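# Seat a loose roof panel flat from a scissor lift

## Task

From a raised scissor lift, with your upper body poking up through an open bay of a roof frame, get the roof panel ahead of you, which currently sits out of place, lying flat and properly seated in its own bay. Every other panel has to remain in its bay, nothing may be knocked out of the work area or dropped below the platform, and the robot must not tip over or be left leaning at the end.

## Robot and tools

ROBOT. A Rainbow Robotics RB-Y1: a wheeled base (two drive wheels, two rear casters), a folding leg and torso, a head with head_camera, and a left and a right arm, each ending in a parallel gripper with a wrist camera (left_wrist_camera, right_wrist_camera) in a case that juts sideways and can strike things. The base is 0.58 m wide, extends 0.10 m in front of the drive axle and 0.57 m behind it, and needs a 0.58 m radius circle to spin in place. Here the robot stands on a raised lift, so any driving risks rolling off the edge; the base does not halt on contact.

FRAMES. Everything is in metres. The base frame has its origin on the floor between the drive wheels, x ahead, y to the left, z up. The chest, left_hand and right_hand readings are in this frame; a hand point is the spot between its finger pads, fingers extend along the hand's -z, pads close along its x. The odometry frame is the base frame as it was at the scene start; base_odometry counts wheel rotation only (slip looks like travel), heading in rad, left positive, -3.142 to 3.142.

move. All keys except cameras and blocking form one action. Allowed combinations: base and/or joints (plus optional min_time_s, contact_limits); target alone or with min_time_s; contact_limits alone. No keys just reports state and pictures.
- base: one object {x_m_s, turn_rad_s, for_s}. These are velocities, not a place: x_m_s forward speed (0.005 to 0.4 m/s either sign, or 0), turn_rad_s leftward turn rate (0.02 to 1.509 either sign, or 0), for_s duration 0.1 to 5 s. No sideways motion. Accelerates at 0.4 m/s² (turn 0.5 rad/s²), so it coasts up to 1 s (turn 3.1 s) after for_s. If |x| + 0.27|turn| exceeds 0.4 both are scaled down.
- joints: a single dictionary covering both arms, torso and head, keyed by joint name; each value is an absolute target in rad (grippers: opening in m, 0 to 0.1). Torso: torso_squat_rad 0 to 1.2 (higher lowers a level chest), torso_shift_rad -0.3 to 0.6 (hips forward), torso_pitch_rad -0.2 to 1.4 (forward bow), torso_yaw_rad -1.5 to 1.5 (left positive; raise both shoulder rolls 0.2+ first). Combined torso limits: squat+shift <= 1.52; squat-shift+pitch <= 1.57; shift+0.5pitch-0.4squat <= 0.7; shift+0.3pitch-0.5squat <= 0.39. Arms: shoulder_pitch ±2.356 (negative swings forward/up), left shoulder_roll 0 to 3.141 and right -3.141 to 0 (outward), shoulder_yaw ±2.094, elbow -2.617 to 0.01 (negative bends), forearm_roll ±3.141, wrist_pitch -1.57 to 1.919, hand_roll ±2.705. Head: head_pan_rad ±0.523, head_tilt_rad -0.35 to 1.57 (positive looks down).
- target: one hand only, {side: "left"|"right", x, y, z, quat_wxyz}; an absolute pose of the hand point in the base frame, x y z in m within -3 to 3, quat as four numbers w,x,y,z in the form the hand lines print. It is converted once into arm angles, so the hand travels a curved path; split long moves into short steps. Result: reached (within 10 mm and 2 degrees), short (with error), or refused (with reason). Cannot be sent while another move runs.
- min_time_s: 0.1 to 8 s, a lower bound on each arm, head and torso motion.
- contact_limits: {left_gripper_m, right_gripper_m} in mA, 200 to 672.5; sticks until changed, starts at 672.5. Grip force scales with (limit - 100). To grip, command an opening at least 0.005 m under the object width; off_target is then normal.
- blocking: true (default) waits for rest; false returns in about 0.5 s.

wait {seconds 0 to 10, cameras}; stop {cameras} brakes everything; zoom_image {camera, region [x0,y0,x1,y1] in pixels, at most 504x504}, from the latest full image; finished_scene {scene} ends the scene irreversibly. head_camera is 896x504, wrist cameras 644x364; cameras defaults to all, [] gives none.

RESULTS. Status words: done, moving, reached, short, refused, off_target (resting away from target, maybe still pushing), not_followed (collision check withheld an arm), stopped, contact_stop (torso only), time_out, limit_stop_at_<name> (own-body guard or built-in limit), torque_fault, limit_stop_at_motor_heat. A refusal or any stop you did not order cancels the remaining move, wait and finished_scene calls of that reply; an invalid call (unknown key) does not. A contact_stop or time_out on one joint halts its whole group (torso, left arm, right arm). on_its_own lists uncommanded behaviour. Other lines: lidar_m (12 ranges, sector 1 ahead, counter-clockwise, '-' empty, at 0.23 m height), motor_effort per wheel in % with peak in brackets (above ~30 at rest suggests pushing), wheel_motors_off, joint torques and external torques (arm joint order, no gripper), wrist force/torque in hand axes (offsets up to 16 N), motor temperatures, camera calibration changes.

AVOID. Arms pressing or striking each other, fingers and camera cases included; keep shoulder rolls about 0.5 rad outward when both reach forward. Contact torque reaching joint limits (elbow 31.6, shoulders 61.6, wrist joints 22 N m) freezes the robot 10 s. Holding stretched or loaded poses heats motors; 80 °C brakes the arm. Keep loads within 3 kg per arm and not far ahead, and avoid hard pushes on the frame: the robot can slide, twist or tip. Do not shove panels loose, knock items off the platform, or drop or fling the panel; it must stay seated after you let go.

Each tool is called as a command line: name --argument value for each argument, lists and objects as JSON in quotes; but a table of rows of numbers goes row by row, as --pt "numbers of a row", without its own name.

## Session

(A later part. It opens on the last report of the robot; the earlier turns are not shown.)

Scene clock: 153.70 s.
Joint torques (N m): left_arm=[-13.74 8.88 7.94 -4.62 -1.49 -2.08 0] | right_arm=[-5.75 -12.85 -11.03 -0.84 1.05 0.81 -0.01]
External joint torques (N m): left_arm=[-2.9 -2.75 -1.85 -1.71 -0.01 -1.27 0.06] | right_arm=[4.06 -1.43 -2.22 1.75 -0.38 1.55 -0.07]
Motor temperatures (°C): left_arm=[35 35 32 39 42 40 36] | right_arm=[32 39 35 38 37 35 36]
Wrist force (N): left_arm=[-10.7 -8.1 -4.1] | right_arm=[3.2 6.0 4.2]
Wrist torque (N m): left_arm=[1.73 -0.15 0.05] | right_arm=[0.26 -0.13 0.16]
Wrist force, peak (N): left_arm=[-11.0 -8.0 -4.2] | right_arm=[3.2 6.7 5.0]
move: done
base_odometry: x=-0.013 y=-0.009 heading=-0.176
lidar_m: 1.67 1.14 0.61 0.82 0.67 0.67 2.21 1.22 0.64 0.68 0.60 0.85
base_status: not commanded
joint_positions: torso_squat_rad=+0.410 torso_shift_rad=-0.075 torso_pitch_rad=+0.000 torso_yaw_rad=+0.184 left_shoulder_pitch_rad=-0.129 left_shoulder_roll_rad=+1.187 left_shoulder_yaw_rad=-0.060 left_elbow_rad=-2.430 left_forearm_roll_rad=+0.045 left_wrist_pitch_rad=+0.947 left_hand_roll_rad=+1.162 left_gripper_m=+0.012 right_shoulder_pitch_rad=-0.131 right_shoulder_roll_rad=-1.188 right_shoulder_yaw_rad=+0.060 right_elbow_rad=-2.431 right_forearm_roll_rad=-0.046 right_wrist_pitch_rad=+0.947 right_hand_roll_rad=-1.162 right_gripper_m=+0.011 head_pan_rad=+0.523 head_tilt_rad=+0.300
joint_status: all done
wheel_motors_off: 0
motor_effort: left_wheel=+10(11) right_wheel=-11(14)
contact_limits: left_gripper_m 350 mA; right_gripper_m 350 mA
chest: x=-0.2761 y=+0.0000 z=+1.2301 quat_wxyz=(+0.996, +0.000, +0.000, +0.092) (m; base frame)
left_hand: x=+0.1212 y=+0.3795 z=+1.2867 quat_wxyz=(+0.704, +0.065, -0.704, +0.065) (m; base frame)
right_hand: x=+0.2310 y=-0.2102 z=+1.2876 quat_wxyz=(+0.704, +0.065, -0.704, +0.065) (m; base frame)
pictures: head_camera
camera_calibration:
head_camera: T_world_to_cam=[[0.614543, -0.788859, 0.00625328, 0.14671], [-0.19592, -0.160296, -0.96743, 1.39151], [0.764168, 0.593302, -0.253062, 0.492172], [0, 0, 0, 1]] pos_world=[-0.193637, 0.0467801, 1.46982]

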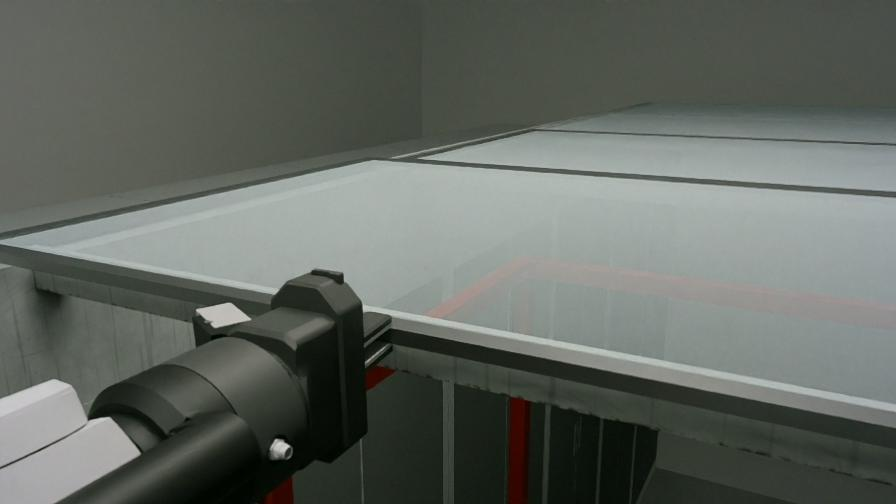

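move --joints '{"head_pan_rad": -0.523, "head_tilt_rad": 0.3}' --cameras '["head_camera"]'

zoom_image --camera "head_camera" --region '[390, 130, 490, 190]'

zoom_image --camera "head_camera" --region '[420, 145, 460, 170]'

zoom_image --camera "head_camera" --region '[700, 190, 850, 290]'

Scene clock: 155.97 s.
Joint torques (N m): left_arm=[-14.02 8.94 8.03 -4.69 -1.38 -2.12 -0.14] | right_arm=[-5.73 -12.79 -10.95 -1.01 0.97 0.79 -0.08]
External joint torques (N m): left_arm=[-3.18 -2.7 -1.76 -1.78 0.11 -1.31 -0.09] | right_arm=[4.08 -1.37 -2.14 1.58 -0.45 1.53 -0.13]
Motor temperatures (°C): left_arm=[35 35 32 39 42 40 36] | right_arm=[32 39 35 38 37 35 36]
Wrist force (N): left_arm=[-10.7 -7.5 -4.3] | right_arm=[3.1 6.2 4.7]
Wrist torque (N m): left_arm=[1.69 -0.16 0.04] | right_arm=[0.27 -0.15 0.17]
Wrist force, peak (N): left_arm=[-11.2 -7.6 -4.3] | right_arm=[3.3 6.3 4.7]
move: done
base_odometry: x=-0.013 y=-0.009 heading=-0.176
lidar_m: 1.66 1.15 0.61 0.83 0.68 0.68 2.21 1.20 0.65 0.67 0.58 0.84
base_status: not commanded
joint_positions: torso_squat_rad=+0.410 torso_shift_rad=-0.075 torso_pitch_rad=+0.000 torso_yaw_rad=+0.184 left_shoulder_pitch_rad=-0.129 left_shoulder_roll_rad=+1.187 left_shoulder_yaw_rad=-0.060 left_elbow_rad=-2.430 left_forearm_roll_rad=+0.045 left_wrist_pitch_rad=+0.947 left_hand_roll_rad=+1.162 left_gripper_m=+0.012 right_shoulder_pitch_rad=-0.131 right_shoulder_roll_rad=-1.188 right_shoulder_yaw_rad=+0.060 right_elbow_rad=-2.431 right_forearm_roll_rad=-0.046 right_wrist_pitch_rad=+0.947 right_hand_roll_rad=-1.162 right_gripper_m=+0.011 head_pan_rad=-0.523 head_tilt_rad=+0.300
joint_status: all done
wheel_motors_off: 0
motor_effort: left_wheel=+11(11) right_wheel=-13(15)
contact_limits: left_gripper_m 350 mA; right_gripper_m 350 mA
chest: x=-0.2761 y=+0.0000 z=+1.2301 quat_wxyz=(+0.996, +0.000, +0.000, +0.092) (m; base frame)
left_hand: x=+0.1212 y=+0.3795 z=+1.2867 quat_wxyz=(+0.704, +0.065, -0.704, +0.065) (m; base frame)
right_hand: x=+0.2310 y=-0.2102 z=+1.2876 quat_wxyz=(+0.704, +0.065, -0.704, +0.065) (m; base frame)
pictures: head_camera
camera_calibration:
head_camera: T_world_to_cam=[[-0.374305, -0.927284, 0.00626711, -0.104307], [-0.237041, 0.0891452, -0.967401, 1.38004], [0.896497, -0.363589, -0.253172, 0.529763], [0, 0, 0, 1]] pos_world=[-0.186848, -0.0271301, 1.46982]

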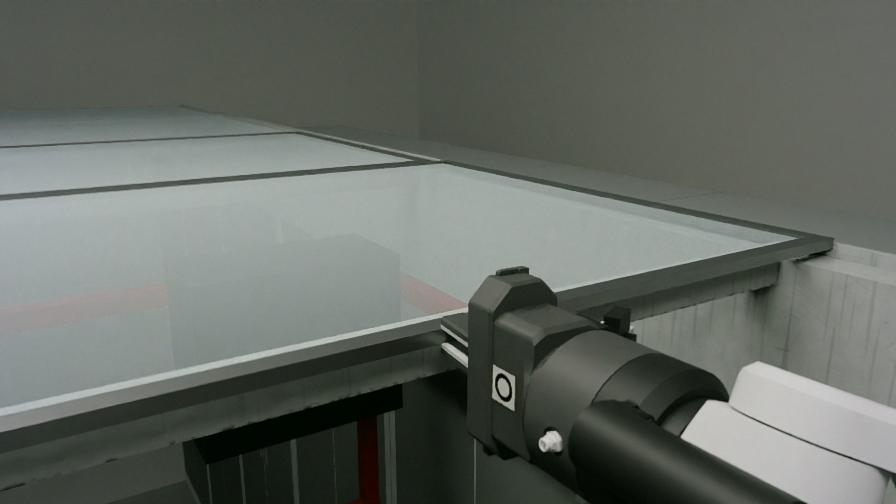

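Scaled by 5.040 from the camera's 896x504 image, which has a finer 1280x720 frame.

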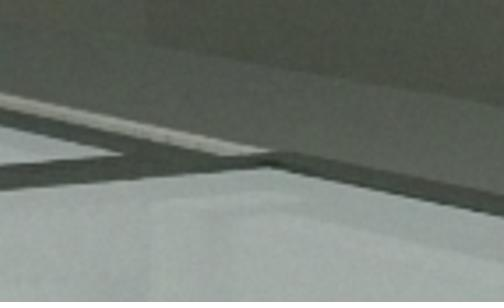

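Scaled by 12.600 from the camera's 896x504 image, which has a finer 1280x720 frame.

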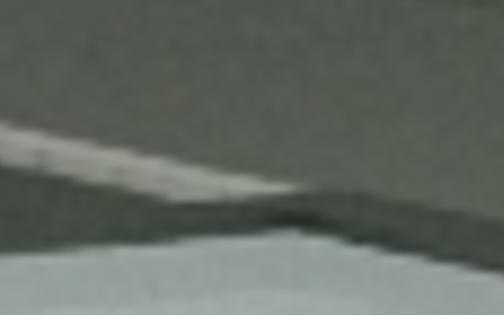

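Scaled by 3.360 from the camera's 896x504 image, which has a finer 1280x720 frame.

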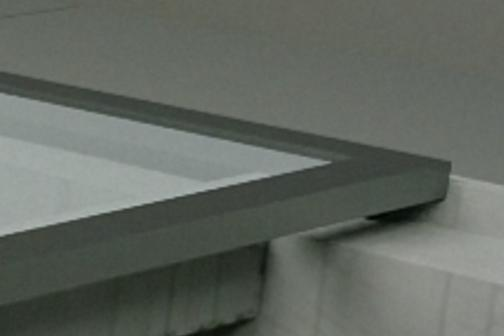

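move --base '{"turn_rad_s": -0.04, "for_s": 0.7}' --joints '{"torso_yaw_rad": 0.209, "head_pan_rad": 0, "head_tilt_rad": 0.6}' --min_time_s 0.8 --cameras '["left_wrist_camera", "right_wrist_camera"]'

zoom_image --camera "left_wrist_camera" --region '[130, 0, 330, 204]'

Scene clock: 158.10 s.
Joint torques (N m): left_arm=[-12.79 9.68 9.72 -2.37 -2.16 -1.05 -0.03] | right_arm=[-6.32 -12.16 -8.36 -2.45 0.17 -0.29 0.06]
External joint torques (N m): left_arm=[-1.95 -1.95 -0.07 0.53 -0.68 -0.22 0.03] | right_arm=[3.5 -0.73 0.44 0.14 -1.25 0.44 0.01]
Motor temperatures (°C): left_arm=[35 35 32 39 42 40 36] | right_arm=[32 39 35 38 37 35 36]
Wrist force (N): left_arm=[-11.4 -13.3 -3.5] | right_arm=[4.5 1.1 5.0]
Wrist torque (N m): left_arm=[1.56 -0.10 0.06] | right_arm=[0.18 -0.19 0.16]
Wrist force, peak (N): left_arm=[-12.5 -16.0 -12.3] | right_arm=[5.7 -2.6 18.4]
move: done
base_odometry: x=-0.013 y=-0.009 heading=-0.203
lidar_m: 1.56 1.14 0.61 0.83 0.84 0.67 1.24 1.20 0.64 0.67 0.59 0.84
base_status: done (sent for 0.7 of 0.7 s)
joint_positions: torso_squat_rad=+0.410 torso_shift_rad=-0.075 torso_pitch_rad=+0.000 torso_yaw_rad=+0.209 left_shoulder_pitch_rad=-0.129 left_shoulder_roll_rad=+1.187 left_shoulder_yaw_rad=-0.060 left_elbow_rad=-2.431 left_forearm_roll_rad=+0.045 left_wrist_pitch_rad=+0.947 left_hand_roll_rad=+1.162 left_gripper_m=+0.012 right_shoulder_pitch_rad=-0.131 right_shoulder_roll_rad=-1.188 right_shoulder_yaw_rad=+0.059 right_elbow_rad=-2.431 right_forearm_roll_rad=-0.045 right_wrist_pitch_rad=+0.947 right_hand_roll_rad=-1.162 right_gripper_m=+0.011 head_pan_rad=+0.000 head_tilt_rad=+0.600
joint_status: all done
wheel_motors_off: 0
motor_effort: left_wheel=+6(39) right_wheel=-14(35)
contact_limits: left_gripper_m 350 mA; right_gripper_m 350 mA
chest: x=-0.2761 y=-0.0003 z=+1.2301 quat_wxyz=(+0.995, +0.000, +0.000, +0.104) (m; base frame)
left_hand: x=+0.1117 y=+0.3885 z=+1.2869 quat_wxyz=(+0.704, +0.074, -0.703, +0.074) (m; base frame)
right_hand: x=+0.2362 y=-0.1982 z=+1.2877 quat_wxyz=(+0.703, +0.074, -0.704, +0.074) (m; base frame)
pictures: left_wrist_camera, right_wrist_camera
camera_calibration:
left_wrist_camera: T_world_to_cam=[[-0.0240381, -0.00547403, 0.999696, -1.28374], [-0.285684, -0.958247, -0.0121165, 0.447356], [0.958022, -0.285889, 0.0214706, 0.0518504], [0, 0, 0, 1]] pos_world=[0.0472702, 0.436474, 1.28766]
right_wrist_camera: T_world_to_cam=[[0.0238711, -0.0011457, -0.999714, 1.28427], [-0.620406, 0.784123, -0.0157126, 0.355184], [0.783917, 0.620604, 0.0180071, -0.00974882], [0, 0, 0, 1]] pos_world=[0.197344, -0.270986, 1.28966]

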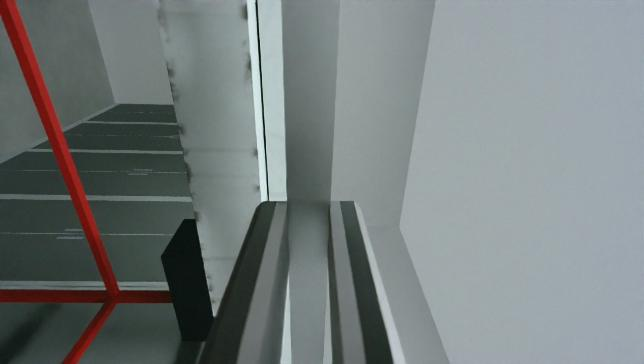

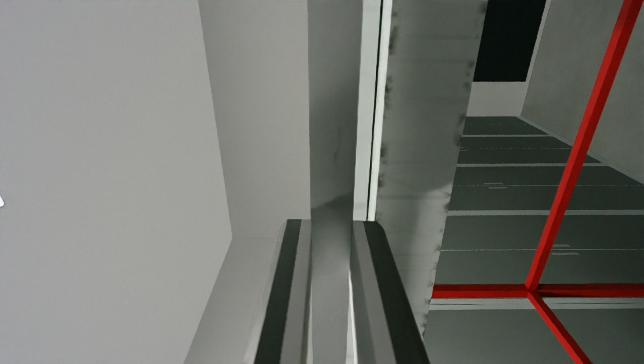

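Scaled by 2.471 from the camera's 644x364 image, which has a finer 1265x715 frame.

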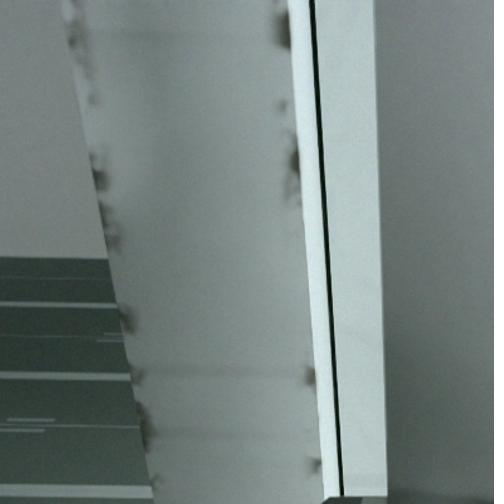

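move --joints '{"left_gripper_m": 0.06, "right_gripper_m": 0.06}' --cameras '[]'

move --base '{"x_m_s": -0.04, "for_s": 1.1}' --cameras '["left_wrist_camera", "right_wrist_camera"]'

Scene clock: 161.93 s.
Joint torques (N m): left_arm=[-12.8 9.44 9.65 -2.31 -1.8 -0.82 -0.06] | right_arm=[-8.4 -12.3 -9.7 -2.55 1.08 -0.48 0.02]
External joint torques (N m): left_arm=[-1.96 -2.19 -0.13 0.59 -0.31 -0.01 -0.01] | right_arm=[1.42 -0.87 -0.89 0.05 -0.34 0.26 -0.04]
Motor temperatures (°C): left_arm=[35 35 32 39 42 40 36] | right_arm=[32 39 35 38 37 35 36]
Wrist force (N): left_arm=[-7.4 -11.2 -2.9] | right_arm=[-1.4 1.4 7.1]
Wrist torque (N m): left_arm=[1.61 -0.24 0.20] | right_arm=[0.17 -0.05 0.06]
Wrist force, peak (N): left_arm=[-11.7 -13.4 -2.7] | right_arm=[-1.3 1.3 7.2]
move: done
base_odometry: x=-0.013 y=-0.009 heading=-0.203
lidar_m: 1.58 1.13 0.62 0.83 0.83 0.68 1.24 1.20 0.64 0.67 0.59 0.84
base_status: not commanded
joint_positions: torso_squat_rad=+0.410 torso_shift_rad=-0.075 torso_pitch_rad=+0.000 torso_yaw_rad=+0.209 left_shoulder_pitch_rad=-0.129 left_shoulder_roll_rad=+1.187 left_shoulder_yaw_rad=-0.060 left_elbow_rad=-2.431 left_forearm_roll_rad=+0.045 left_wrist_pitch_rad=+0.947 left_hand_roll_rad=+1.162 left_gripper_m=+0.060 right_shoulder_pitch_rad=-0.130 right_shoulder_roll_rad=-1.188 right_shoulder_yaw_rad=+0.060 right_elbow_rad=-2.431 right_forearm_roll_rad=-0.046 right_wrist_pitch_rad=+0.948 right_hand_roll_rad=-1.162 right_gripper_m=+0.060 head_pan_rad=+0.000 head_tilt_rad=+0.600
joint_status: all done
wheel_motors_off: 0
motor_effort: left_wheel=+7(8) right_wheel=-13(17)
contact_limits: left_gripper_m 350 mA; right_gripper_m 350 mA
chest: x=-0.2761 y=-0.0003 z=+1.2301 quat_wxyz=(+0.995, +0.000, +0.000, +0.104) (m; base frame)
left_hand: x=+0.1117 y=+0.3885 z=+1.2870 quat_wxyz=(+0.703, +0.074, -0.703, +0.074) (m; base frame)
right_hand: x=+0.2362 y=-0.1983 z=+1.2873 quat_wxyz=(+0.703, +0.074, -0.703, +0.074) (m; base frame)
pictures: none
No camera images: "cameras" was empty.

Scene clock: 164.27 s.
Joint torques (N m): left_arm=[-11.62 9.48 9.17 -2.37 -1.62 -0.86 -0.03] | right_arm=[-9.12 -11.71 -10.3 -2.81 1.28 -0.49 0.04]
External joint torques (N m): left_arm=[-0.78 -2.15 -0.62 0.52 -0.13 -0.05 0.02] | right_arm=[0.7 -0.28 -1.49 -0.22 -0.14 0.24 -0.01]
Motor temperatures (°C): left_arm=[35 35 32 39 42 40 36] | right_arm=[32 39 35 38 37 35 36]
Wrist force (N): left_arm=[-7.3 -11.0 -3.0] | right_arm=[-1.3 1.4 6.8]
Wrist torque (N m): left_arm=[1.58 -0.22 0.22] | right_arm=[0.16 -0.05 0.05]
Wrist force, peak (N): left_arm=[-7.8 -11.5 -3.5] | right_arm=[-1.0 1.4 7.6]
move: done
base_odometry: x=-0.055 y=+0.000 heading=-0.203
lidar_m: 1.58 1.18 0.61 0.82 0.66 0.65 1.22 1.19 0.63 0.69 0.63 0.62
base_status: done (sent for 1.1 of 1.1 s)
joint_positions: torso_squat_rad=+0.410 torso_shift_rad=-0.075 torso_pitch_rad=+0.000 torso_yaw_rad=+0.209 left_shoulder_pitch_rad=-0.129 left_shoulder_roll_rad=+1.187 left_shoulder_yaw_rad=-0.060 left_elbow_rad=-2.431 left_forearm_roll_rad=+0.045 left_wrist_pitch_rad=+0.947 left_hand_roll_rad=+1.162 left_gripper_m=+0.060 right_shoulder_pitch_rad=-0.130 right_shoulder_roll_rad=-1.188 right_shoulder_yaw_rad=+0.060 right_elbow_rad=-2.431 right_forearm_roll_rad=-0.046 right_wrist_pitch_rad=+0.948 right_hand_roll_rad=-1.162 right_gripper_m=+0.060 head_pan_rad=+0.000 head_tilt_rad=+0.600
joint_status: not commanded
wheel_motors_off: 0
motor_effort: left_wheel=-13(27) right_wheel=-2(34)
contact_limits: left_gripper_m 350 mA; right_gripper_m 350 mA
chest: x=-0.2761 y=-0.0003 z=+1.2301 quat_wxyz=(+0.995, +0.000, +0.000, +0.104) (m; base frame)
left_hand: x=+0.1117 y=+0.3885 z=+1.2872 quat_wxyz=(+0.703, +0.074, -0.703, +0.074) (m; base frame)
right_hand: x=+0.2362 y=-0.1983 z=+1.2872 quat_wxyz=(+0.703, +0.074, -0.703, +0.074) (m; base frame)
pictures: left_wrist_camera, right_wrist_camera
camera_calibration:
left_wrist_camera: T_world_to_cam=[[-0.0246299, -0.00571765, 0.99968, -1.28378], [-0.285669, -0.958247, -0.0125189, 0.447905], [0.958012, -0.285886, 0.0219681, 0.0511084], [0, 0, 0, 1]] pos_world=[0.0473708, 0.436474, 1.28786]
right_wrist_camera: T_world_to_cam=[[0.0226525, -0.00121886, -0.999743, 1.28412], [-0.620317, 0.784208, -0.0150114, 0.354278], [0.784024, 0.620497, 0.0170082, -0.00850299], [0, 0, 0, 1]] pos_world=[0.197343, -0.270987, 1.28926]

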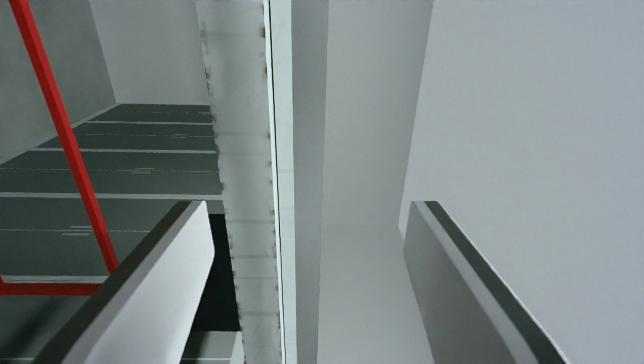

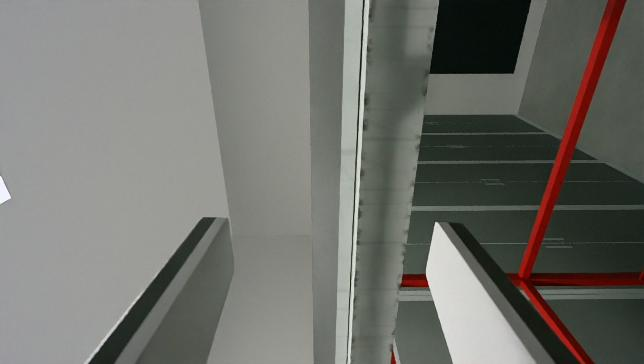

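move --joints '{"torso_squat_rad": 0.0, "torso_shift_rad": -0.075, "torso_pitch_rad": 0, "torso_yaw_rad": 0.209, "head_tilt_rad": 0.5}' --cameras '[]'

move --joints '{"left_shoulder_pitch_rad": -0.056, "left_shoulder_roll_rad": 1.469, "left_shoulder_yaw_rad": 0.616, "left_elbow_rad": -2.6, "left_forearm_roll_rad": 1.193, "left_wrist_pitch_rad": 1.433, "left_hand_roll_rad": -0.577, "right_shoulder_pitch_rad": -0.063, "right_shoulder_roll_rad": -1.473, "right_shoulder_yaw_rad": -0.611, "right_elbow_rad": -2.6, "right_forearm_roll_rad": -1.193, "right_wrist_pitch_rad": 1.435, "right_hand_roll_rad": 0.572, "left_gripper_m": 0.1, "right_gripper_m": 0.1}' --min_time_s 3 --cameras '["left_wrist_camera", "right_wrist_camera"]'

Scene clock: 167.37 s.
Joint torques (N m): left_arm=[-11.93 9.56 8.93 -2.29 -1.57 -0.81 0.01] | right_arm=[-8.95 -12.09 -9.96 -2.9 1.12 -0.63 0.03]
External joint torques (N m): left_arm=[-1.09 -2.07 -0.86 0.61 -0.08 0 0.06] | right_arm=[0.87 -0.66 -1.15 -0.3 -0.3 0.11 -0.02]
Motor temperatures (°C): left_arm=[35 35 32 39 42 40 36] | right_arm=[32 39 35 38 37 35 36]
Wrist force (N): left_arm=[-7.5 -11.2 -3.3] | right_arm=[-1.4 1.6 7.1]
Wrist torque (N m): left_arm=[1.59 -0.25 0.22] | right_arm=[0.13 -0.07 0.05]
Wrist force, peak (N): left_arm=[-7.5 -11.9 -3.3] | right_arm=[-1.4 1.6 7.2]
move: done
base_odometry: x=-0.055 y=+0.000 heading=-0.203
lidar_m: 1.58 1.17 0.61 0.82 0.66 0.65 1.23 1.19 0.62 0.68 0.62 0.62
base_status: not commanded
joint_positions: torso_squat_rad=+0.000 torso_shift_rad=-0.075 torso_pitch_rad=+0.000 torso_yaw_rad=+0.209 left_shoulder_pitch_rad=-0.129 left_shoulder_roll_rad=+1.187 left_shoulder_yaw_rad=-0.060 left_elbow_rad=-2.431 left_forearm_roll_rad=+0.045 left_wrist_pitch_rad=+0.947 left_hand_roll_rad=+1.162 left_gripper_m=+0.060 right_shoulder_pitch_rad=-0.130 right_shoulder_roll_rad=-1.188 right_shoulder_yaw_rad=+0.060 right_elbow_rad=-2.431 right_forearm_roll_rad=-0.046 right_wrist_pitch_rad=+0.948 right_hand_roll_rad=-1.162 right_gripper_m=+0.060 head_pan_rad=+0.000 head_tilt_rad=+0.500
joint_status: all done
wheel_motors_off: 0
motor_effort: left_wheel=-14(15) right_wheel=+0(4)
contact_limits: left_gripper_m 350 mA; right_gripper_m 350 mA
chest: x=-0.2803 y=-0.0003 z=+1.2880 quat_wxyz=(+0.995, +0.000, +0.000, +0.104) (m; base frame)
left_hand: x=+0.1074 y=+0.3885 z=+1.3449 quat_wxyz=(+0.703, +0.074, -0.703, +0.074) (m; base frame)
right_hand: x=+0.2319 y=-0.1983 z=+1.3450 quat_wxyz=(+0.703, +0.074, -0.703, +0.074) (m; base frame)
pictures: none
No camera images: "cameras" was empty.

Scene clock: 170.67 s.
Joint torques (N m): left_arm=[-6.01 11.09 7.52 2.68 -1.35 -1.07 -0.14] | right_arm=[-4.92 -13.14 -9.68 2.47 1.39 -0.91 0.05]
External joint torques (N m): left_arm=[1.27 -0.83 0.03 -0.99 0.1 -0.03 -0.16] | right_arm=[1.74 -1.36 -2.86 -0.67 -0.07 0 0.06]
Motor temperatures (°C): left_arm=[35 35 32 39 42 40 36] | right_arm=[32 39 35 38 37 35 36]
Wrist force (N): left_arm=[-1.3 -16.6 -5.6] | right_arm=[4.5 7.1 3.9]
Wrist torque (N m): left_arm=[1.92 0.10 0.14] | right_arm=[-0.17 0.30 0.12]
Wrist force, peak (N): left_arm=[-1.9 -17.1 -5.2] | right_arm=[4.6 7.3 4.0]
move: done
base_odometry: x=-0.055 y=+0.000 heading=-0.203
lidar_m: 1.57 1.17 0.63 0.82 0.64 0.65 1.23 1.17 0.62 0.69 0.62 0.63
base_status: not commanded
joint_positions: torso_squat_rad=+0.000 torso_shift_rad=-0.075 torso_pitch_rad=+0.000 torso_yaw_rad=+0.209 left_shoulder_pitch_rad=-0.056 left_shoulder_roll_rad=+1.469 left_shoulder_yaw_rad=+0.616 left_elbow_rad=-2.600 left_forearm_roll_rad=+1.193 left_wrist_pitch_rad=+1.433 left_hand_roll_rad=-0.577 left_gripper_m=+0.100 right_shoulder_pitch_rad=-0.063 right_shoulder_roll_rad=-1.473 right_shoulder_yaw_rad=-0.611 right_elbow_rad=-2.600 right_forearm_roll_rad=-1.193 right_wrist_pitch_rad=+1.435 right_hand_roll_rad=+0.572 right_gripper_m=+0.099 head_pan_rad=+0.000 head_tilt_rad=+0.500
joint_status: all done
wheel_motors_off: 0
motor_effort: left_wheel=-14(14) right_wheel=+1(4)
contact_limits: left_gripper_m 350 mA; right_gripper_m 350 mA
chest: x=-0.2803 y=-0.0003 z=+1.2880 quat_wxyz=(+0.995, +0.000, +0.000, +0.104) (m; base frame)
left_hand: x=+0.0016 y=+0.3666 z=+1.3652 quat_wxyz=(+0.670, +0.393, -0.318, -0.543) (m; base frame)
right_hand: x=+0.1262 y=-0.2207 z=+1.3653 quat_wxyz=(+0.544, -0.318, -0.393, +0.670) (m; base frame)
pictures: left_wrist_camera, right_wrist_camera
camera_calibration:
left_wrist_camera: T_world_to_cam=[[0.18598, -0.982478, 0.0122129, 0.341129], [-0.83054, -0.163835, -0.532316, 0.815654], [0.52499, 0.0888567, -0.846457, 1.19752], [0, 0, 0, 1]] pos_world=[-0.014698, 0.362376, 1.44367]
right_wrist_camera: T_world_to_cam=[[0.227584, -0.973737, -0.00648375, -0.231838], [-0.804669, -0.184311, -0.564391, 0.864374], [0.548374, 0.133664, -0.825482, 1.16281], [0, 0, 0, 1]] pos_world=[0.110643, -0.221861, 1.44622]

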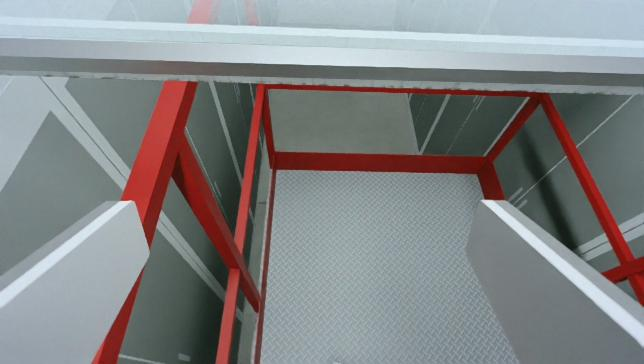

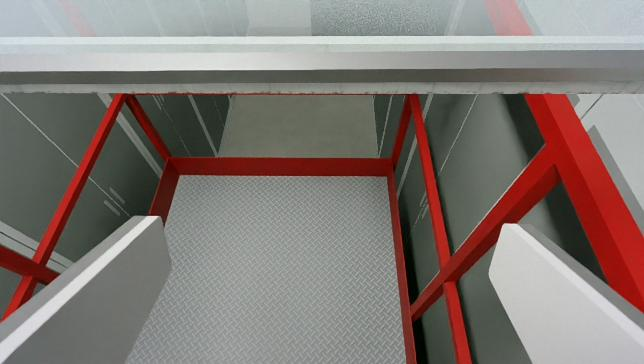

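move --target '{"side": "left", "x": 0.01, "y": 0.57, "z": 1.42, "quat_wxyz": [0.7852, 0.4534, -0.2109, -0.3652]}' --min_time_s 2 --cameras '["left_wrist_camera"]'

move --target '{"side": "left", "x": 0.0106, "y": 0.777, "z": 1.4, "quat_wxyz": [0.8514, 0.4916, -0.0914, -0.1584]}' --min_time_s 2 --cameras '["left_wrist_camera", "head_camera"]'

Scene clock: 173.30 s.
Joint torques (N m): left_arm=[-7.82 15.59 7.19 2 -1.55 -1.03 -0.21] | right_arm=[-4.97 -13.04 -10.3 2.9 1.39 -0.76 0.2]
External joint torques (N m): left_arm=[1.64 -0.88 -2.74 0.5 -0.26 0.2 -0.23] | right_arm=[1.68 -1.27 -3.47 -0.24 -0.07 0.15 0.2]
Motor temperatures (°C): left_arm=[35 35 32 38 42 40 36] | right_arm=[32 39 35 38 37 35 36]
Wrist force (N): left_arm=[-1.5 -16.6 -5.7] | right_arm=[4.3 7.0 4.0]
Wrist torque (N m): left_arm=[1.89 0.07 0.14] | right_arm=[-0.14 0.29 0.12]
Wrist force, peak (N): left_arm=[-1.5 -17.1 -5.8] | right_arm=[4.8 7.1 4.0]
move: done
base_odometry: x=-0.055 y=+0.000 heading=-0.203
lidar_m: 1.58 1.17 0.62 0.82 0.65 0.65 1.22 1.18 0.63 0.68 0.61 0.63
base_status: not commanded
joint_positions: torso_squat_rad=+0.000 torso_shift_rad=-0.075 torso_pitch_rad=+0.000 torso_yaw_rad=+0.209 left_shoulder_pitch_rad=-0.043 left_shoulder_roll_rad=+1.605 left_shoulder_yaw_rad=+0.582 left_elbow_rad=-2.022 left_forearm_roll_rad=+1.045 left_wrist_pitch_rad=+1.460 left_hand_roll_rad=-0.714 left_gripper_m=+0.100 right_shoulder_pitch_rad=-0.063 right_shoulder_roll_rad=-1.473 right_shoulder_yaw_rad=-0.611 right_elbow_rad=-2.600 right_forearm_roll_rad=-1.193 right_wrist_pitch_rad=+1.435 right_hand_roll_rad=+0.572 right_gripper_m=+0.099 head_pan_rad=+0.000 head_tilt_rad=+0.500
joint_status: all done
wheel_motors_off: 0
motor_effort: left_wheel=-14(14) right_wheel=-2(4)
contact_limits: left_gripper_m 350 mA; right_gripper_m 350 mA
chest: x=-0.2803 y=-0.0003 z=+1.2880 quat_wxyz=(+0.995, +0.000, +0.000, +0.104) (m; base frame)
left_hand: x=+0.0097 y=+0.5699 z=+1.4204 quat_wxyz=(+0.785, +0.454, -0.212, -0.365) (m; base frame)
left_hand_status: reached (checked arc, planned for 2.0 s): 1 mm and 0.1 deg off.
right_hand: x=+0.1262 y=-0.2207 z=+1.3653 quat_wxyz=(+0.544, -0.318, -0.393, +0.670) (m; base frame)
pictures: left_wrist_camera
camera_calibration:
left_wrist_camera: T_world_to_cam=[[0.627239, -0.778712, 0.0134119, 0.416633], [-0.659326, -0.540084, -0.523067, 1.08473], [0.414562, 0.319245, -0.852186, 1.09985], [0, 0, 0, 1]] pos_world=[-0.00209434, 0.55916, 1.49908]

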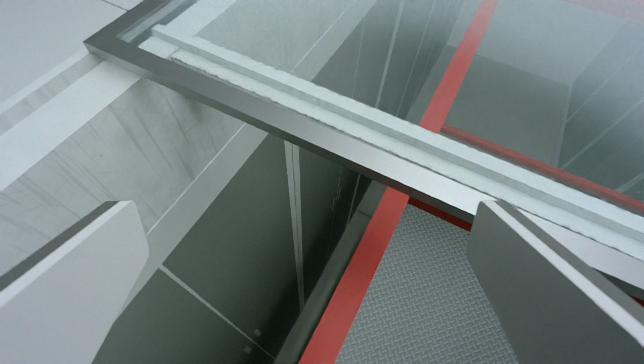

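Scene clock: 175.63 s.
Joint torques (N m): left_arm=[-16.29 14.02 6.52 -1.62 -1.38 -1.46 -0.27] | right_arm=[-4.88 -13.12 -10.09 2.91 1.51 -0.98 -0.05]
External joint torques (N m): left_arm=[-1.2 -3.42 -2.16 0.87 -0.24 -0.13 -0.28] | right_arm=[1.77 -1.35 -3.27 -0.23 0.06 -0.07 -0.04]
Motor temperatures (°C): left_arm=[35 35 32 38 42 40 36] | right_arm=[32 39 35 38 37 35 36]
Wrist force (N): left_arm=[-0.9 -16.9 -5.8] | right_arm=[4.6 6.8 4.0]
Wrist torque (N m): left_arm=[1.94 0.14 0.14] | right_arm=[-0.11 0.31 0.14]
Wrist force, peak (N): left_arm=[-1.9 -16.9 -6.4] | right_arm=[4.7 7.3 4.0]
move: done
base_odometry: x=-0.055 y=+0.000 heading=-0.203
lidar_m: 1.57 1.17 0.62 0.81 0.64 0.65 1.22 1.17 0.63 0.68 0.62 0.63
base_status: not commanded
joint_positions: torso_squat_rad=+0.000 torso_shift_rad=-0.075 torso_pitch_rad=+0.000 torso_yaw_rad=+0.209 left_shoulder_pitch_rad=-0.893 left_shoulder_roll_rad=+1.506 left_shoulder_yaw_rad=-0.343 left_elbow_rad=-1.133 left_forearm_roll_rad=+0.676 left_wrist_pitch_rad=+1.287 left_hand_roll_rad=-0.788 left_gripper_m=+0.100 right_shoulder_pitch_rad=-0.063 right_shoulder_roll_rad=-1.473 right_shoulder_yaw_rad=-0.611 right_elbow_rad=-2.600 right_forearm_roll_rad=-1.193 right_wrist_pitch_rad=+1.435 right_hand_roll_rad=+0.572 right_gripper_m=+0.099 head_pan_rad=+0.000 head_tilt_rad=+0.500
joint_status: all done
wheel_motors_off: 0
motor_effort: left_wheel=-13(14) right_wheel=+2(4)
contact_limits: left_gripper_m 350 mA; right_gripper_m 350 mA
chest: x=-0.2803 y=-0.0003 z=+1.2880 quat_wxyz=(+0.995, +0.000, +0.000, +0.104) (m; base frame)
left_hand: x=+0.0105 y=+0.7768 z=+1.4003 quat_wxyz=(+0.851, +0.492, -0.092, -0.159) (m; base frame)
left_hand_status: reached (checked arc, planned for 2.0 s): 0 mm and 0.1 deg off.
right_hand: x=+0.1262 y=-0.2207 z=+1.3653 quat_wxyz=(+0.544, -0.318, -0.393, +0.670) (m; base frame)
pictures: head_camera, left_wrist_camera
camera_calibration:
head_camera: T_world_to_cam=[[0.165113, -0.986166, 0.0146242, 0.0212407], [-0.431992, -0.0856417, -0.897802, 1.28166], [0.886635, 0.141921, -0.440156, 0.821955], [0, 0, 0, 1]] pos_world=[-0.178615, 0.0140577, 1.51216]
left_wrist_camera: T_world_to_cam=[[0.92458, -0.380763, 0.0131102, 0.265679], [-0.318359, -0.791036, -0.522408, 1.37691], [0.209284, 0.478834, -0.852595, 0.895098], [0, 0, 0, 1]] pos_world=[0.00538055, 0.761742, 1.47898]

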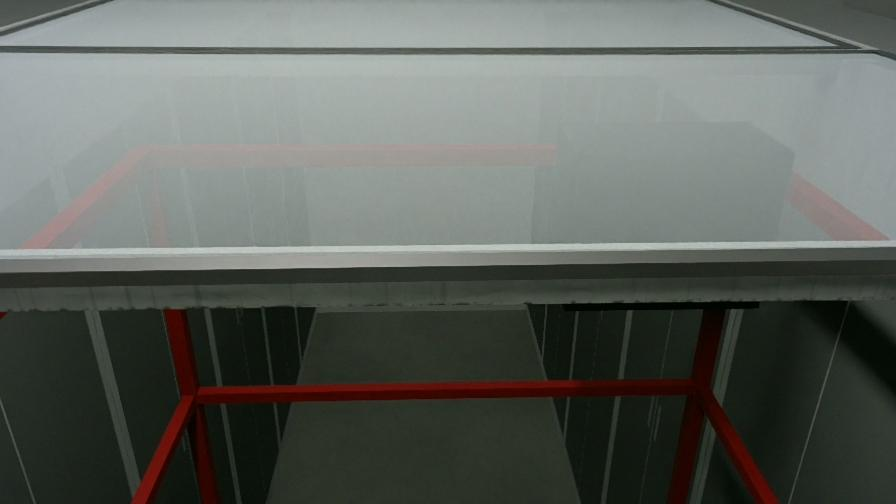

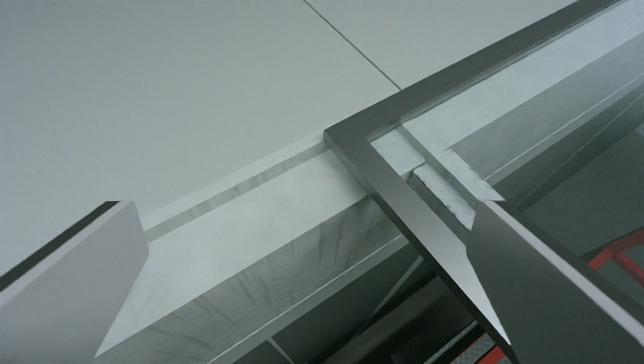

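zoom_image --camera "left_wrist_camera" --region '[260, 90, 500, 250]'

zoom_image --camera "left_wrist_camera" --region '[280, 110, 400, 200]'

zoom_image --camera "left_wrist_camera" --region '[360, 20, 640, 220]'

Scaled by 2.100 from the camera's 644x364 image, which has a finer 1265x715 frame.

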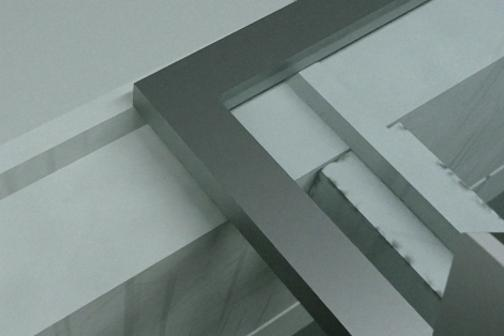

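Scaled by 4.200 from the camera's 644x364 image, which has a finer 1265x715 frame.

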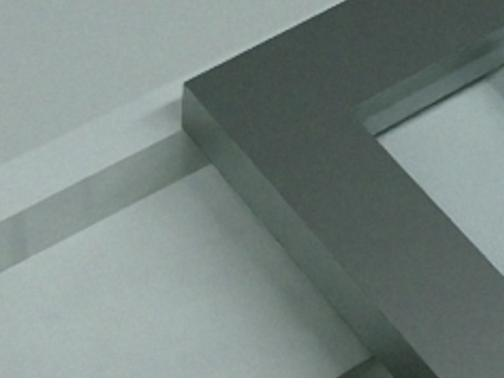

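Scaled by 1.800 from the camera's 644x364 image, which has a finer 1265x715 frame.

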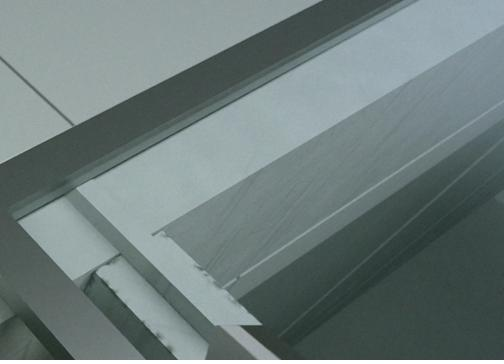

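zoom_image --camera "left_wrist_camera" --region '[140, 130, 340, 250]'

zoom_image --camera "left_wrist_camera" --region '[440, 0, 640, 120]'

Scaled by 2.520 from the camera's 644x364 image, which has a finer 1265x715 frame.

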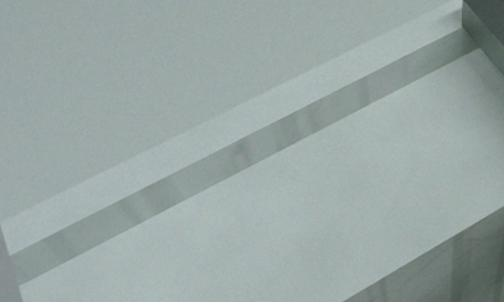

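Scaled by 2.520 from the camera's 644x364 image, which has a finer 1265x715 frame.

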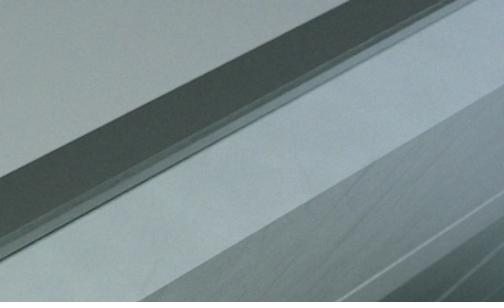

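zoom_image --camera "left_wrist_camera" --region '[370, 90, 490, 190]'

zoom_image --camera "left_wrist_camera" --region '[310, 120, 400, 190]'

Scaled by 4.200 from the camera's 644x364 image, which has a finer 1265x715 frame.

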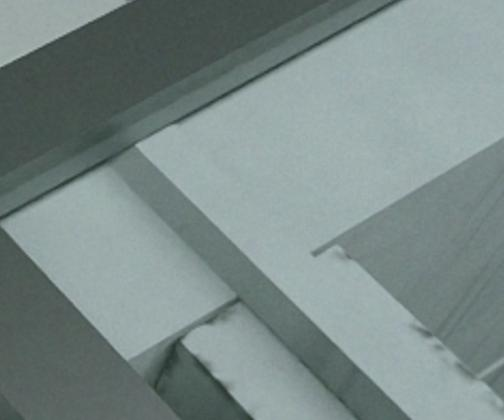

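Scaled by 5.600 from the camera's 644x364 image, which has a finer 1265x715 frame.

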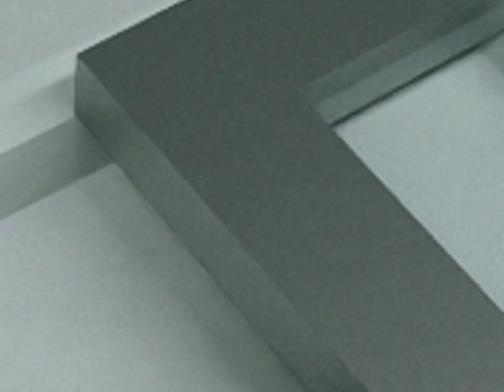

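move --target '{"side": "right", "x": 0.22, "y": -0.42, "z": 1.42, "quat_wxyz": [0.6839, -0.3948, -0.3067, 0.5313]}' --min_time_s 2 --cameras '[]'

move --target '{"side": "right", "x": 0.3198, "y": -0.5764, "z": 1.4, "quat_wxyz": [0.802, -0.4631, -0.1886, 0.3267]}' --min_time_s 2 --cameras '["right_wrist_camera"]'

Scene clock: 185.00 s.
Joint torques (N m): left_arm=[-16.29 14.26 6.01 -1.78 -1.24 -1.4 -0.27] | right_arm=[-6.62 -18.25 -12.14 0.61 1.28 -1 0.15]
External joint torques (N m): left_arm=[-1.21 -3.18 -2.67 0.71 -0.1 -0.07 -0.29] | right_arm=[1.71 -1.68 -3.42 0.15 0.1 0.24 0.15]
Motor temperatures (°C): left_arm=[35 35 32 38 42 40 36] | right_arm=[32 39 35 38 37 35 36]
Wrist force (N): left_arm=[-1.4 -16.8 -5.6] | right_arm=[4.6 6.8 4.1]
Wrist torque (N m): left_arm=[1.94 0.08 0.12] | right_arm=[-0.13 0.30 0.12]
Wrist force, peak (N): left_arm=[-1.2 -17.1 -5.8] | right_arm=[5.1 7.2 4.0]
move: done
base_odometry: x=-0.055 y=+0.000 heading=-0.203
lidar_m: 1.58 1.17 0.63 0.82 0.66 0.65 1.22 1.18 0.63 0.68 0.62 0.63
base_status: not commanded
joint_positions: torso_squat_rad=+0.000 torso_shift_rad=-0.075 torso_pitch_rad=+0.000 torso_yaw_rad=+0.209 left_shoulder_pitch_rad=-0.893 left_shoulder_roll_rad=+1.506 left_shoulder_yaw_rad=-0.343 left_elbow_rad=-1.133 left_forearm_roll_rad=+0.676 left_wrist_pitch_rad=+1.287 left_hand_roll_rad=-0.788 left_gripper_m=+0.100 right_shoulder_pitch_rad=-0.041 right_shoulder_roll_rad=-1.545 right_shoulder_yaw_rad=-0.627 right_elbow_rad=-1.971 right_forearm_roll_rad=-1.048 right_wrist_pitch_rad=+1.449 right_hand_roll_rad=+0.836 right_gripper_m=+0.099 head_pan_rad=+0.000 head_tilt_rad=+0.500
joint_status: all done
wheel_motors_off: 0
motor_effort: left_wheel=-14(14) right_wheel=-1(3)
contact_limits: left_gripper_m 350 mA; right_gripper_m 350 mA
chest: x=-0.2803 y=-0.0003 z=+1.2880 quat_wxyz=(+0.995, +0.000, +0.000, +0.104) (m; base frame)
left_hand: x=+0.0105 y=+0.7768 z=+1.4002 quat_wxyz=(+0.851, +0.492, -0.092, -0.159) (m; base frame)
right_hand: x=+0.2193 y=-0.4203 z=+1.4199 quat_wxyz=(+0.684, -0.396, -0.308, +0.530) (m; base frame)
right_hand_status: reached (checked arc, planned for 2.0 s): 1 mm and 0.2 deg off.
pictures: none
No camera images: "cameras" was empty.

Scene clock: 187.33 s.
Joint torques (N m): left_arm=[-16.46 14.56 6.55 -1.93 -1.27 -1.48 -0.32] | right_arm=[-15.82 -14.06 -7.55 -2.96 1.16 -1.39 0.04]
External joint torques (N m): left_arm=[-1.38 -2.89 -2.12 0.56 -0.13 -0.14 -0.33] | right_arm=[-0.73 0.71 -0.78 0.19 -0.04 -0.19 0.05]
Motor temperatures (°C): left_arm=[35 35 32 38 42 40 36] | right_arm=[32 39 35 38 37 35 36]
Wrist force (N): left_arm=[-1.2 -16.8 -5.9] | right_arm=[4.9 6.8 3.9]
Wrist torque (N m): left_arm=[1.92 0.12 0.13] | right_arm=[-0.11 0.31 0.13]
Wrist force, peak (N): left_arm=[-1.0 -16.8 -6.3] | right_arm=[4.6 7.3 4.4]
move: done
base_odometry: x=-0.055 y=+0.000 heading=-0.203
lidar_m: 1.59 1.16 0.62 0.82 0.64 0.64 1.22 1.18 0.63 0.68 0.62 0.64
base_status: not commanded
joint_positions: torso_squat_rad=+0.000 torso_shift_rad=-0.075 torso_pitch_rad=+0.000 torso_yaw_rad=+0.209 left_shoulder_pitch_rad=-0.893 left_shoulder_roll_rad=+1.506 left_shoulder_yaw_rad=-0.343 left_elbow_rad=-1.133 left_forearm_roll_rad=+0.676 left_wrist_pitch_rad=+1.287 left_hand_roll_rad=-0.788 left_gripper_m=+0.100 right_shoulder_pitch_rad=-1.010 right_shoulder_roll_rad=-1.408 right_shoulder_yaw_rad=+0.372 right_elbow_rad=-1.056 right_forearm_roll_rad=-0.573 right_wrist_pitch_rad=+1.319 right_hand_roll_rad=+0.805 right_gripper_m=+0.099 head_pan_rad=+0.000 head_tilt_rad=+0.500
joint_status: all done
wheel_motors_off: 0
motor_effort: left_wheel=-13(14) right_wheel=+0(4)
contact_limits: left_gripper_m 350 mA; right_gripper_m 350 mA
chest: x=-0.2804 y=-0.0003 z=+1.2880 quat_wxyz=(+0.995, +0.000, +0.000, +0.104) (m; base frame)
left_hand: x=+0.0105 y=+0.7768 z=+1.4002 quat_wxyz=(+0.851, +0.492, -0.092, -0.159) (m; base frame)
right_hand: x=+0.3196 y=-0.5762 z=+1.3998 quat_wxyz=(+0.802, -0.463, -0.189, +0.327) (m; base frame)
right_hand_status: reached (checked arc, planned for 2.0 s): 0 mm and 0.1 deg off.
pictures: right_wrist_camera
camera_calibration:
right_wrist_camera: T_world_to_cam=[[-0.699194, -0.71491, -0.00572086, -0.177618], [-0.592815, 0.584218, -0.55431, 1.33493], [0.399624, -0.384179, -0.83229, 0.891466], [0, 0, 0, 1]] pos_world=[0.310928, -0.564392, 1.48091]

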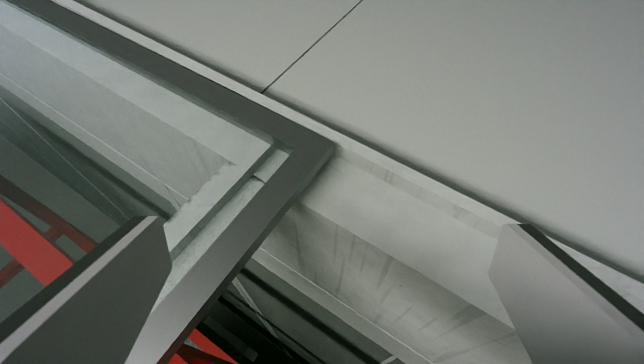

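zoom_image --camera "right_wrist_camera" --region '[230, 80, 400, 210]'

zoom_image --camera "right_wrist_camera" --region '[60, 0, 260, 130]'

zoom_image --camera "right_wrist_camera" --region '[300, 120, 400, 200]'

Scaled by 2.965 from the camera's 644x364 image, which has a finer 1265x715 frame.

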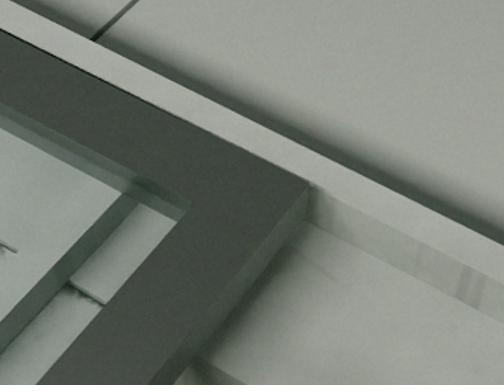

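Scaled by 2.520 from the camera's 644x364 image, which has a finer 1265x715 frame.

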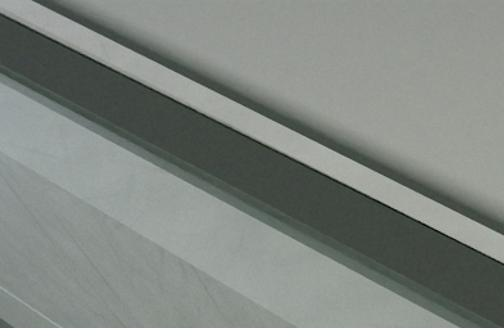

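Scaled by 5.040 from the camera's 644x364 image, which has a finer 1265x715 frame.

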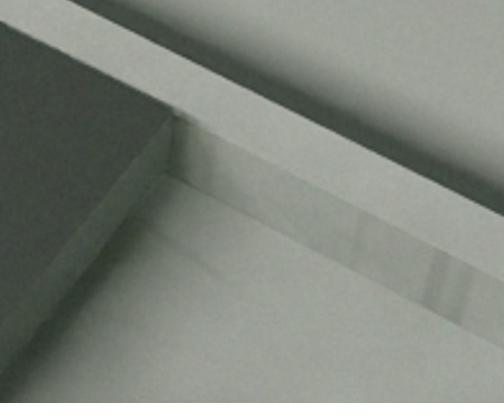

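zoom_image --camera "right_wrist_camera" --region '[310, 130, 360, 170]'

zoom_image --camera "right_wrist_camera" --region '[240, 120, 340, 200]'

Scaled by 10.080 from the camera's 644x364 image, which has a finer 1265x715 frame.

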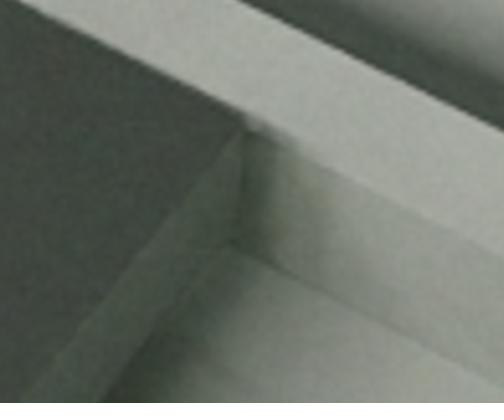

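Scaled by 5.040 from the camera's 644x364 image, which has a finer 1265x715 frame.

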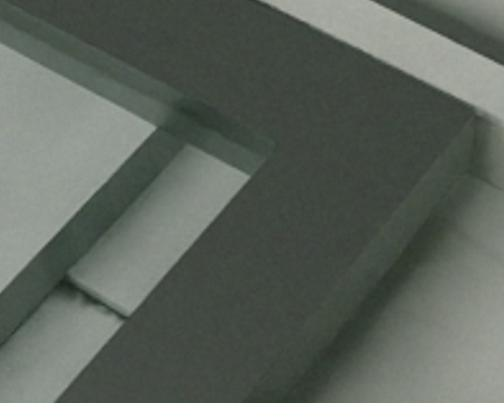

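move --joints '{"left_shoulder_pitch_rad": -0.056, "left_shoulder_roll_rad": 1.469, "left_shoulder_yaw_rad": 0.616, "left_elbow_rad": -2.6, "left_forearm_roll_rad": 1.193, "left_wrist_pitch_rad": 1.433, "left_hand_roll_rad": -0.577, "right_shoulder_pitch_rad": -0.063, "right_shoulder_roll_rad": -1.473, "right_shoulder_yaw_rad": -0.611, "right_elbow_rad": -2.6, "right_forearm_roll_rad": -1.193, "right_wrist_pitch_rad": 1.435, "right_hand_roll_rad": 0.572}' --min_time_s 3 --cameras '["left_wrist_camera", "right_wrist_camera"]'

Scene clock: 196.00 s.
Joint torques (N m): left_arm=[-6.32 9.29 7.42 2.72 -1.39 -0.96 0.05] | right_arm=[-5.26 -13.45 -9.81 2.89 1.45 -0.97 -0.11]
External joint torques (N m): left_arm=[0.96 -2.64 -0.07 -0.95 0.05 0.09 0.04] | right_arm=[1.39 -1.67 -2.98 -0.25 0 -0.05 -0.1]
Motor temperatures (°C): left_arm=[35 35 32 38 42 40 36] | right_arm=[32 39 35 38 37 35 36]
Wrist force (N): left_arm=[-1.3 -16.7 -5.5] | right_arm=[4.6 6.9 3.9]
Wrist torque (N m): left_arm=[1.93 0.13 0.13] | right_arm=[-0.13 0.31 0.13]
Wrist force, peak (N): left_arm=[-2.1 -17.1 -6.3] | right_arm=[4.7 7.4 4.3]
move: done
base_odometry: x=-0.055 y=+0.000 heading=-0.203
lidar_m: 1.58 1.18 0.61 0.82 0.64 0.65 1.21 1.17 0.62 0.68 0.61 0.64
base_status: not commanded
joint_positions: torso_squat_rad=+0.000 torso_shift_rad=-0.075 torso_pitch_rad=+0.000 torso_yaw_rad=+0.209 left_shoulder_pitch_rad=-0.056 left_shoulder_roll_rad=+1.469 left_shoulder_yaw_rad=+0.616 left_elbow_rad=-2.600 left_forearm_roll_rad=+1.193 left_wrist_pitch_rad=+1.433 left_hand_roll_rad=-0.577 left_gripper_m=+0.100 right_shoulder_pitch_rad=-0.063 right_shoulder_roll_rad=-1.473 right_shoulder_yaw_rad=-0.611 right_elbow_rad=-2.600 right_forearm_roll_rad=-1.193 right_wrist_pitch_rad=+1.435 right_hand_roll_rad=+0.572 right_gripper_m=+0.099 head_pan_rad=+0.000 head_tilt_rad=+0.500
joint_status: all done
wheel_motors_off: 0
motor_effort: left_wheel=-14(14) right_wheel=-3(5)
contact_limits: left_gripper_m 350 mA; right_gripper_m 350 mA
chest: x=-0.2804 y=-0.0003 z=+1.2880 quat_wxyz=(+0.995, +0.000, +0.000, +0.104) (m; base frame)
left_hand: x=+0.0016 y=+0.3666 z=+1.3652 quat_wxyz=(+0.670, +0.393, -0.318, -0.543) (m; base frame)
right_hand: x=+0.1262 y=-0.2206 z=+1.3653 quat_wxyz=(+0.544, -0.318, -0.393, +0.670) (m; base frame)
pictures: left_wrist_camera, right_wrist_camera
camera_calibration:
left_wrist_camera: T_world_to_cam=[[0.185939, -0.982492, 0.0116982, 0.341875], [-0.830607, -0.163533, -0.532305, 0.815527], [0.524898, 0.0892599, -0.846472, 1.1974], [0, 0, 0, 1]] pos_world=[-0.0146978, 0.362376, 1.44367]
right_wrist_camera: T_world_to_cam=[[0.227662, -0.973719, -0.00642953, -0.231921], [-0.804678, -0.184413, -0.564344, 0.864284], [0.548327, 0.133654, -0.825514, 1.16286], [0, 0, 0, 1]] pos_world=[0.110643, -0.221861, 1.44622]

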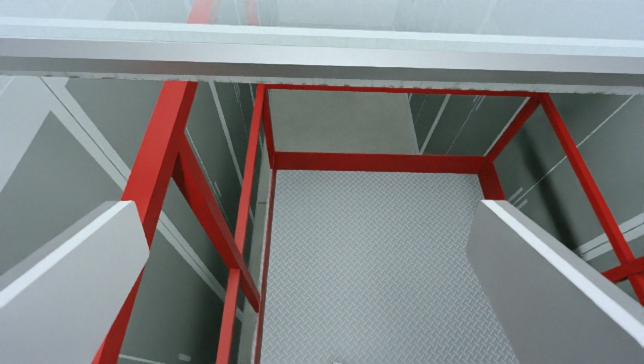

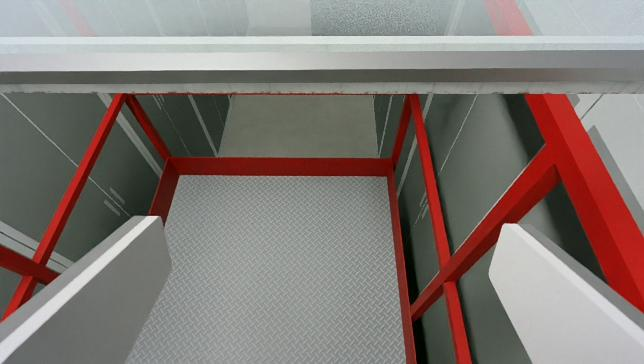

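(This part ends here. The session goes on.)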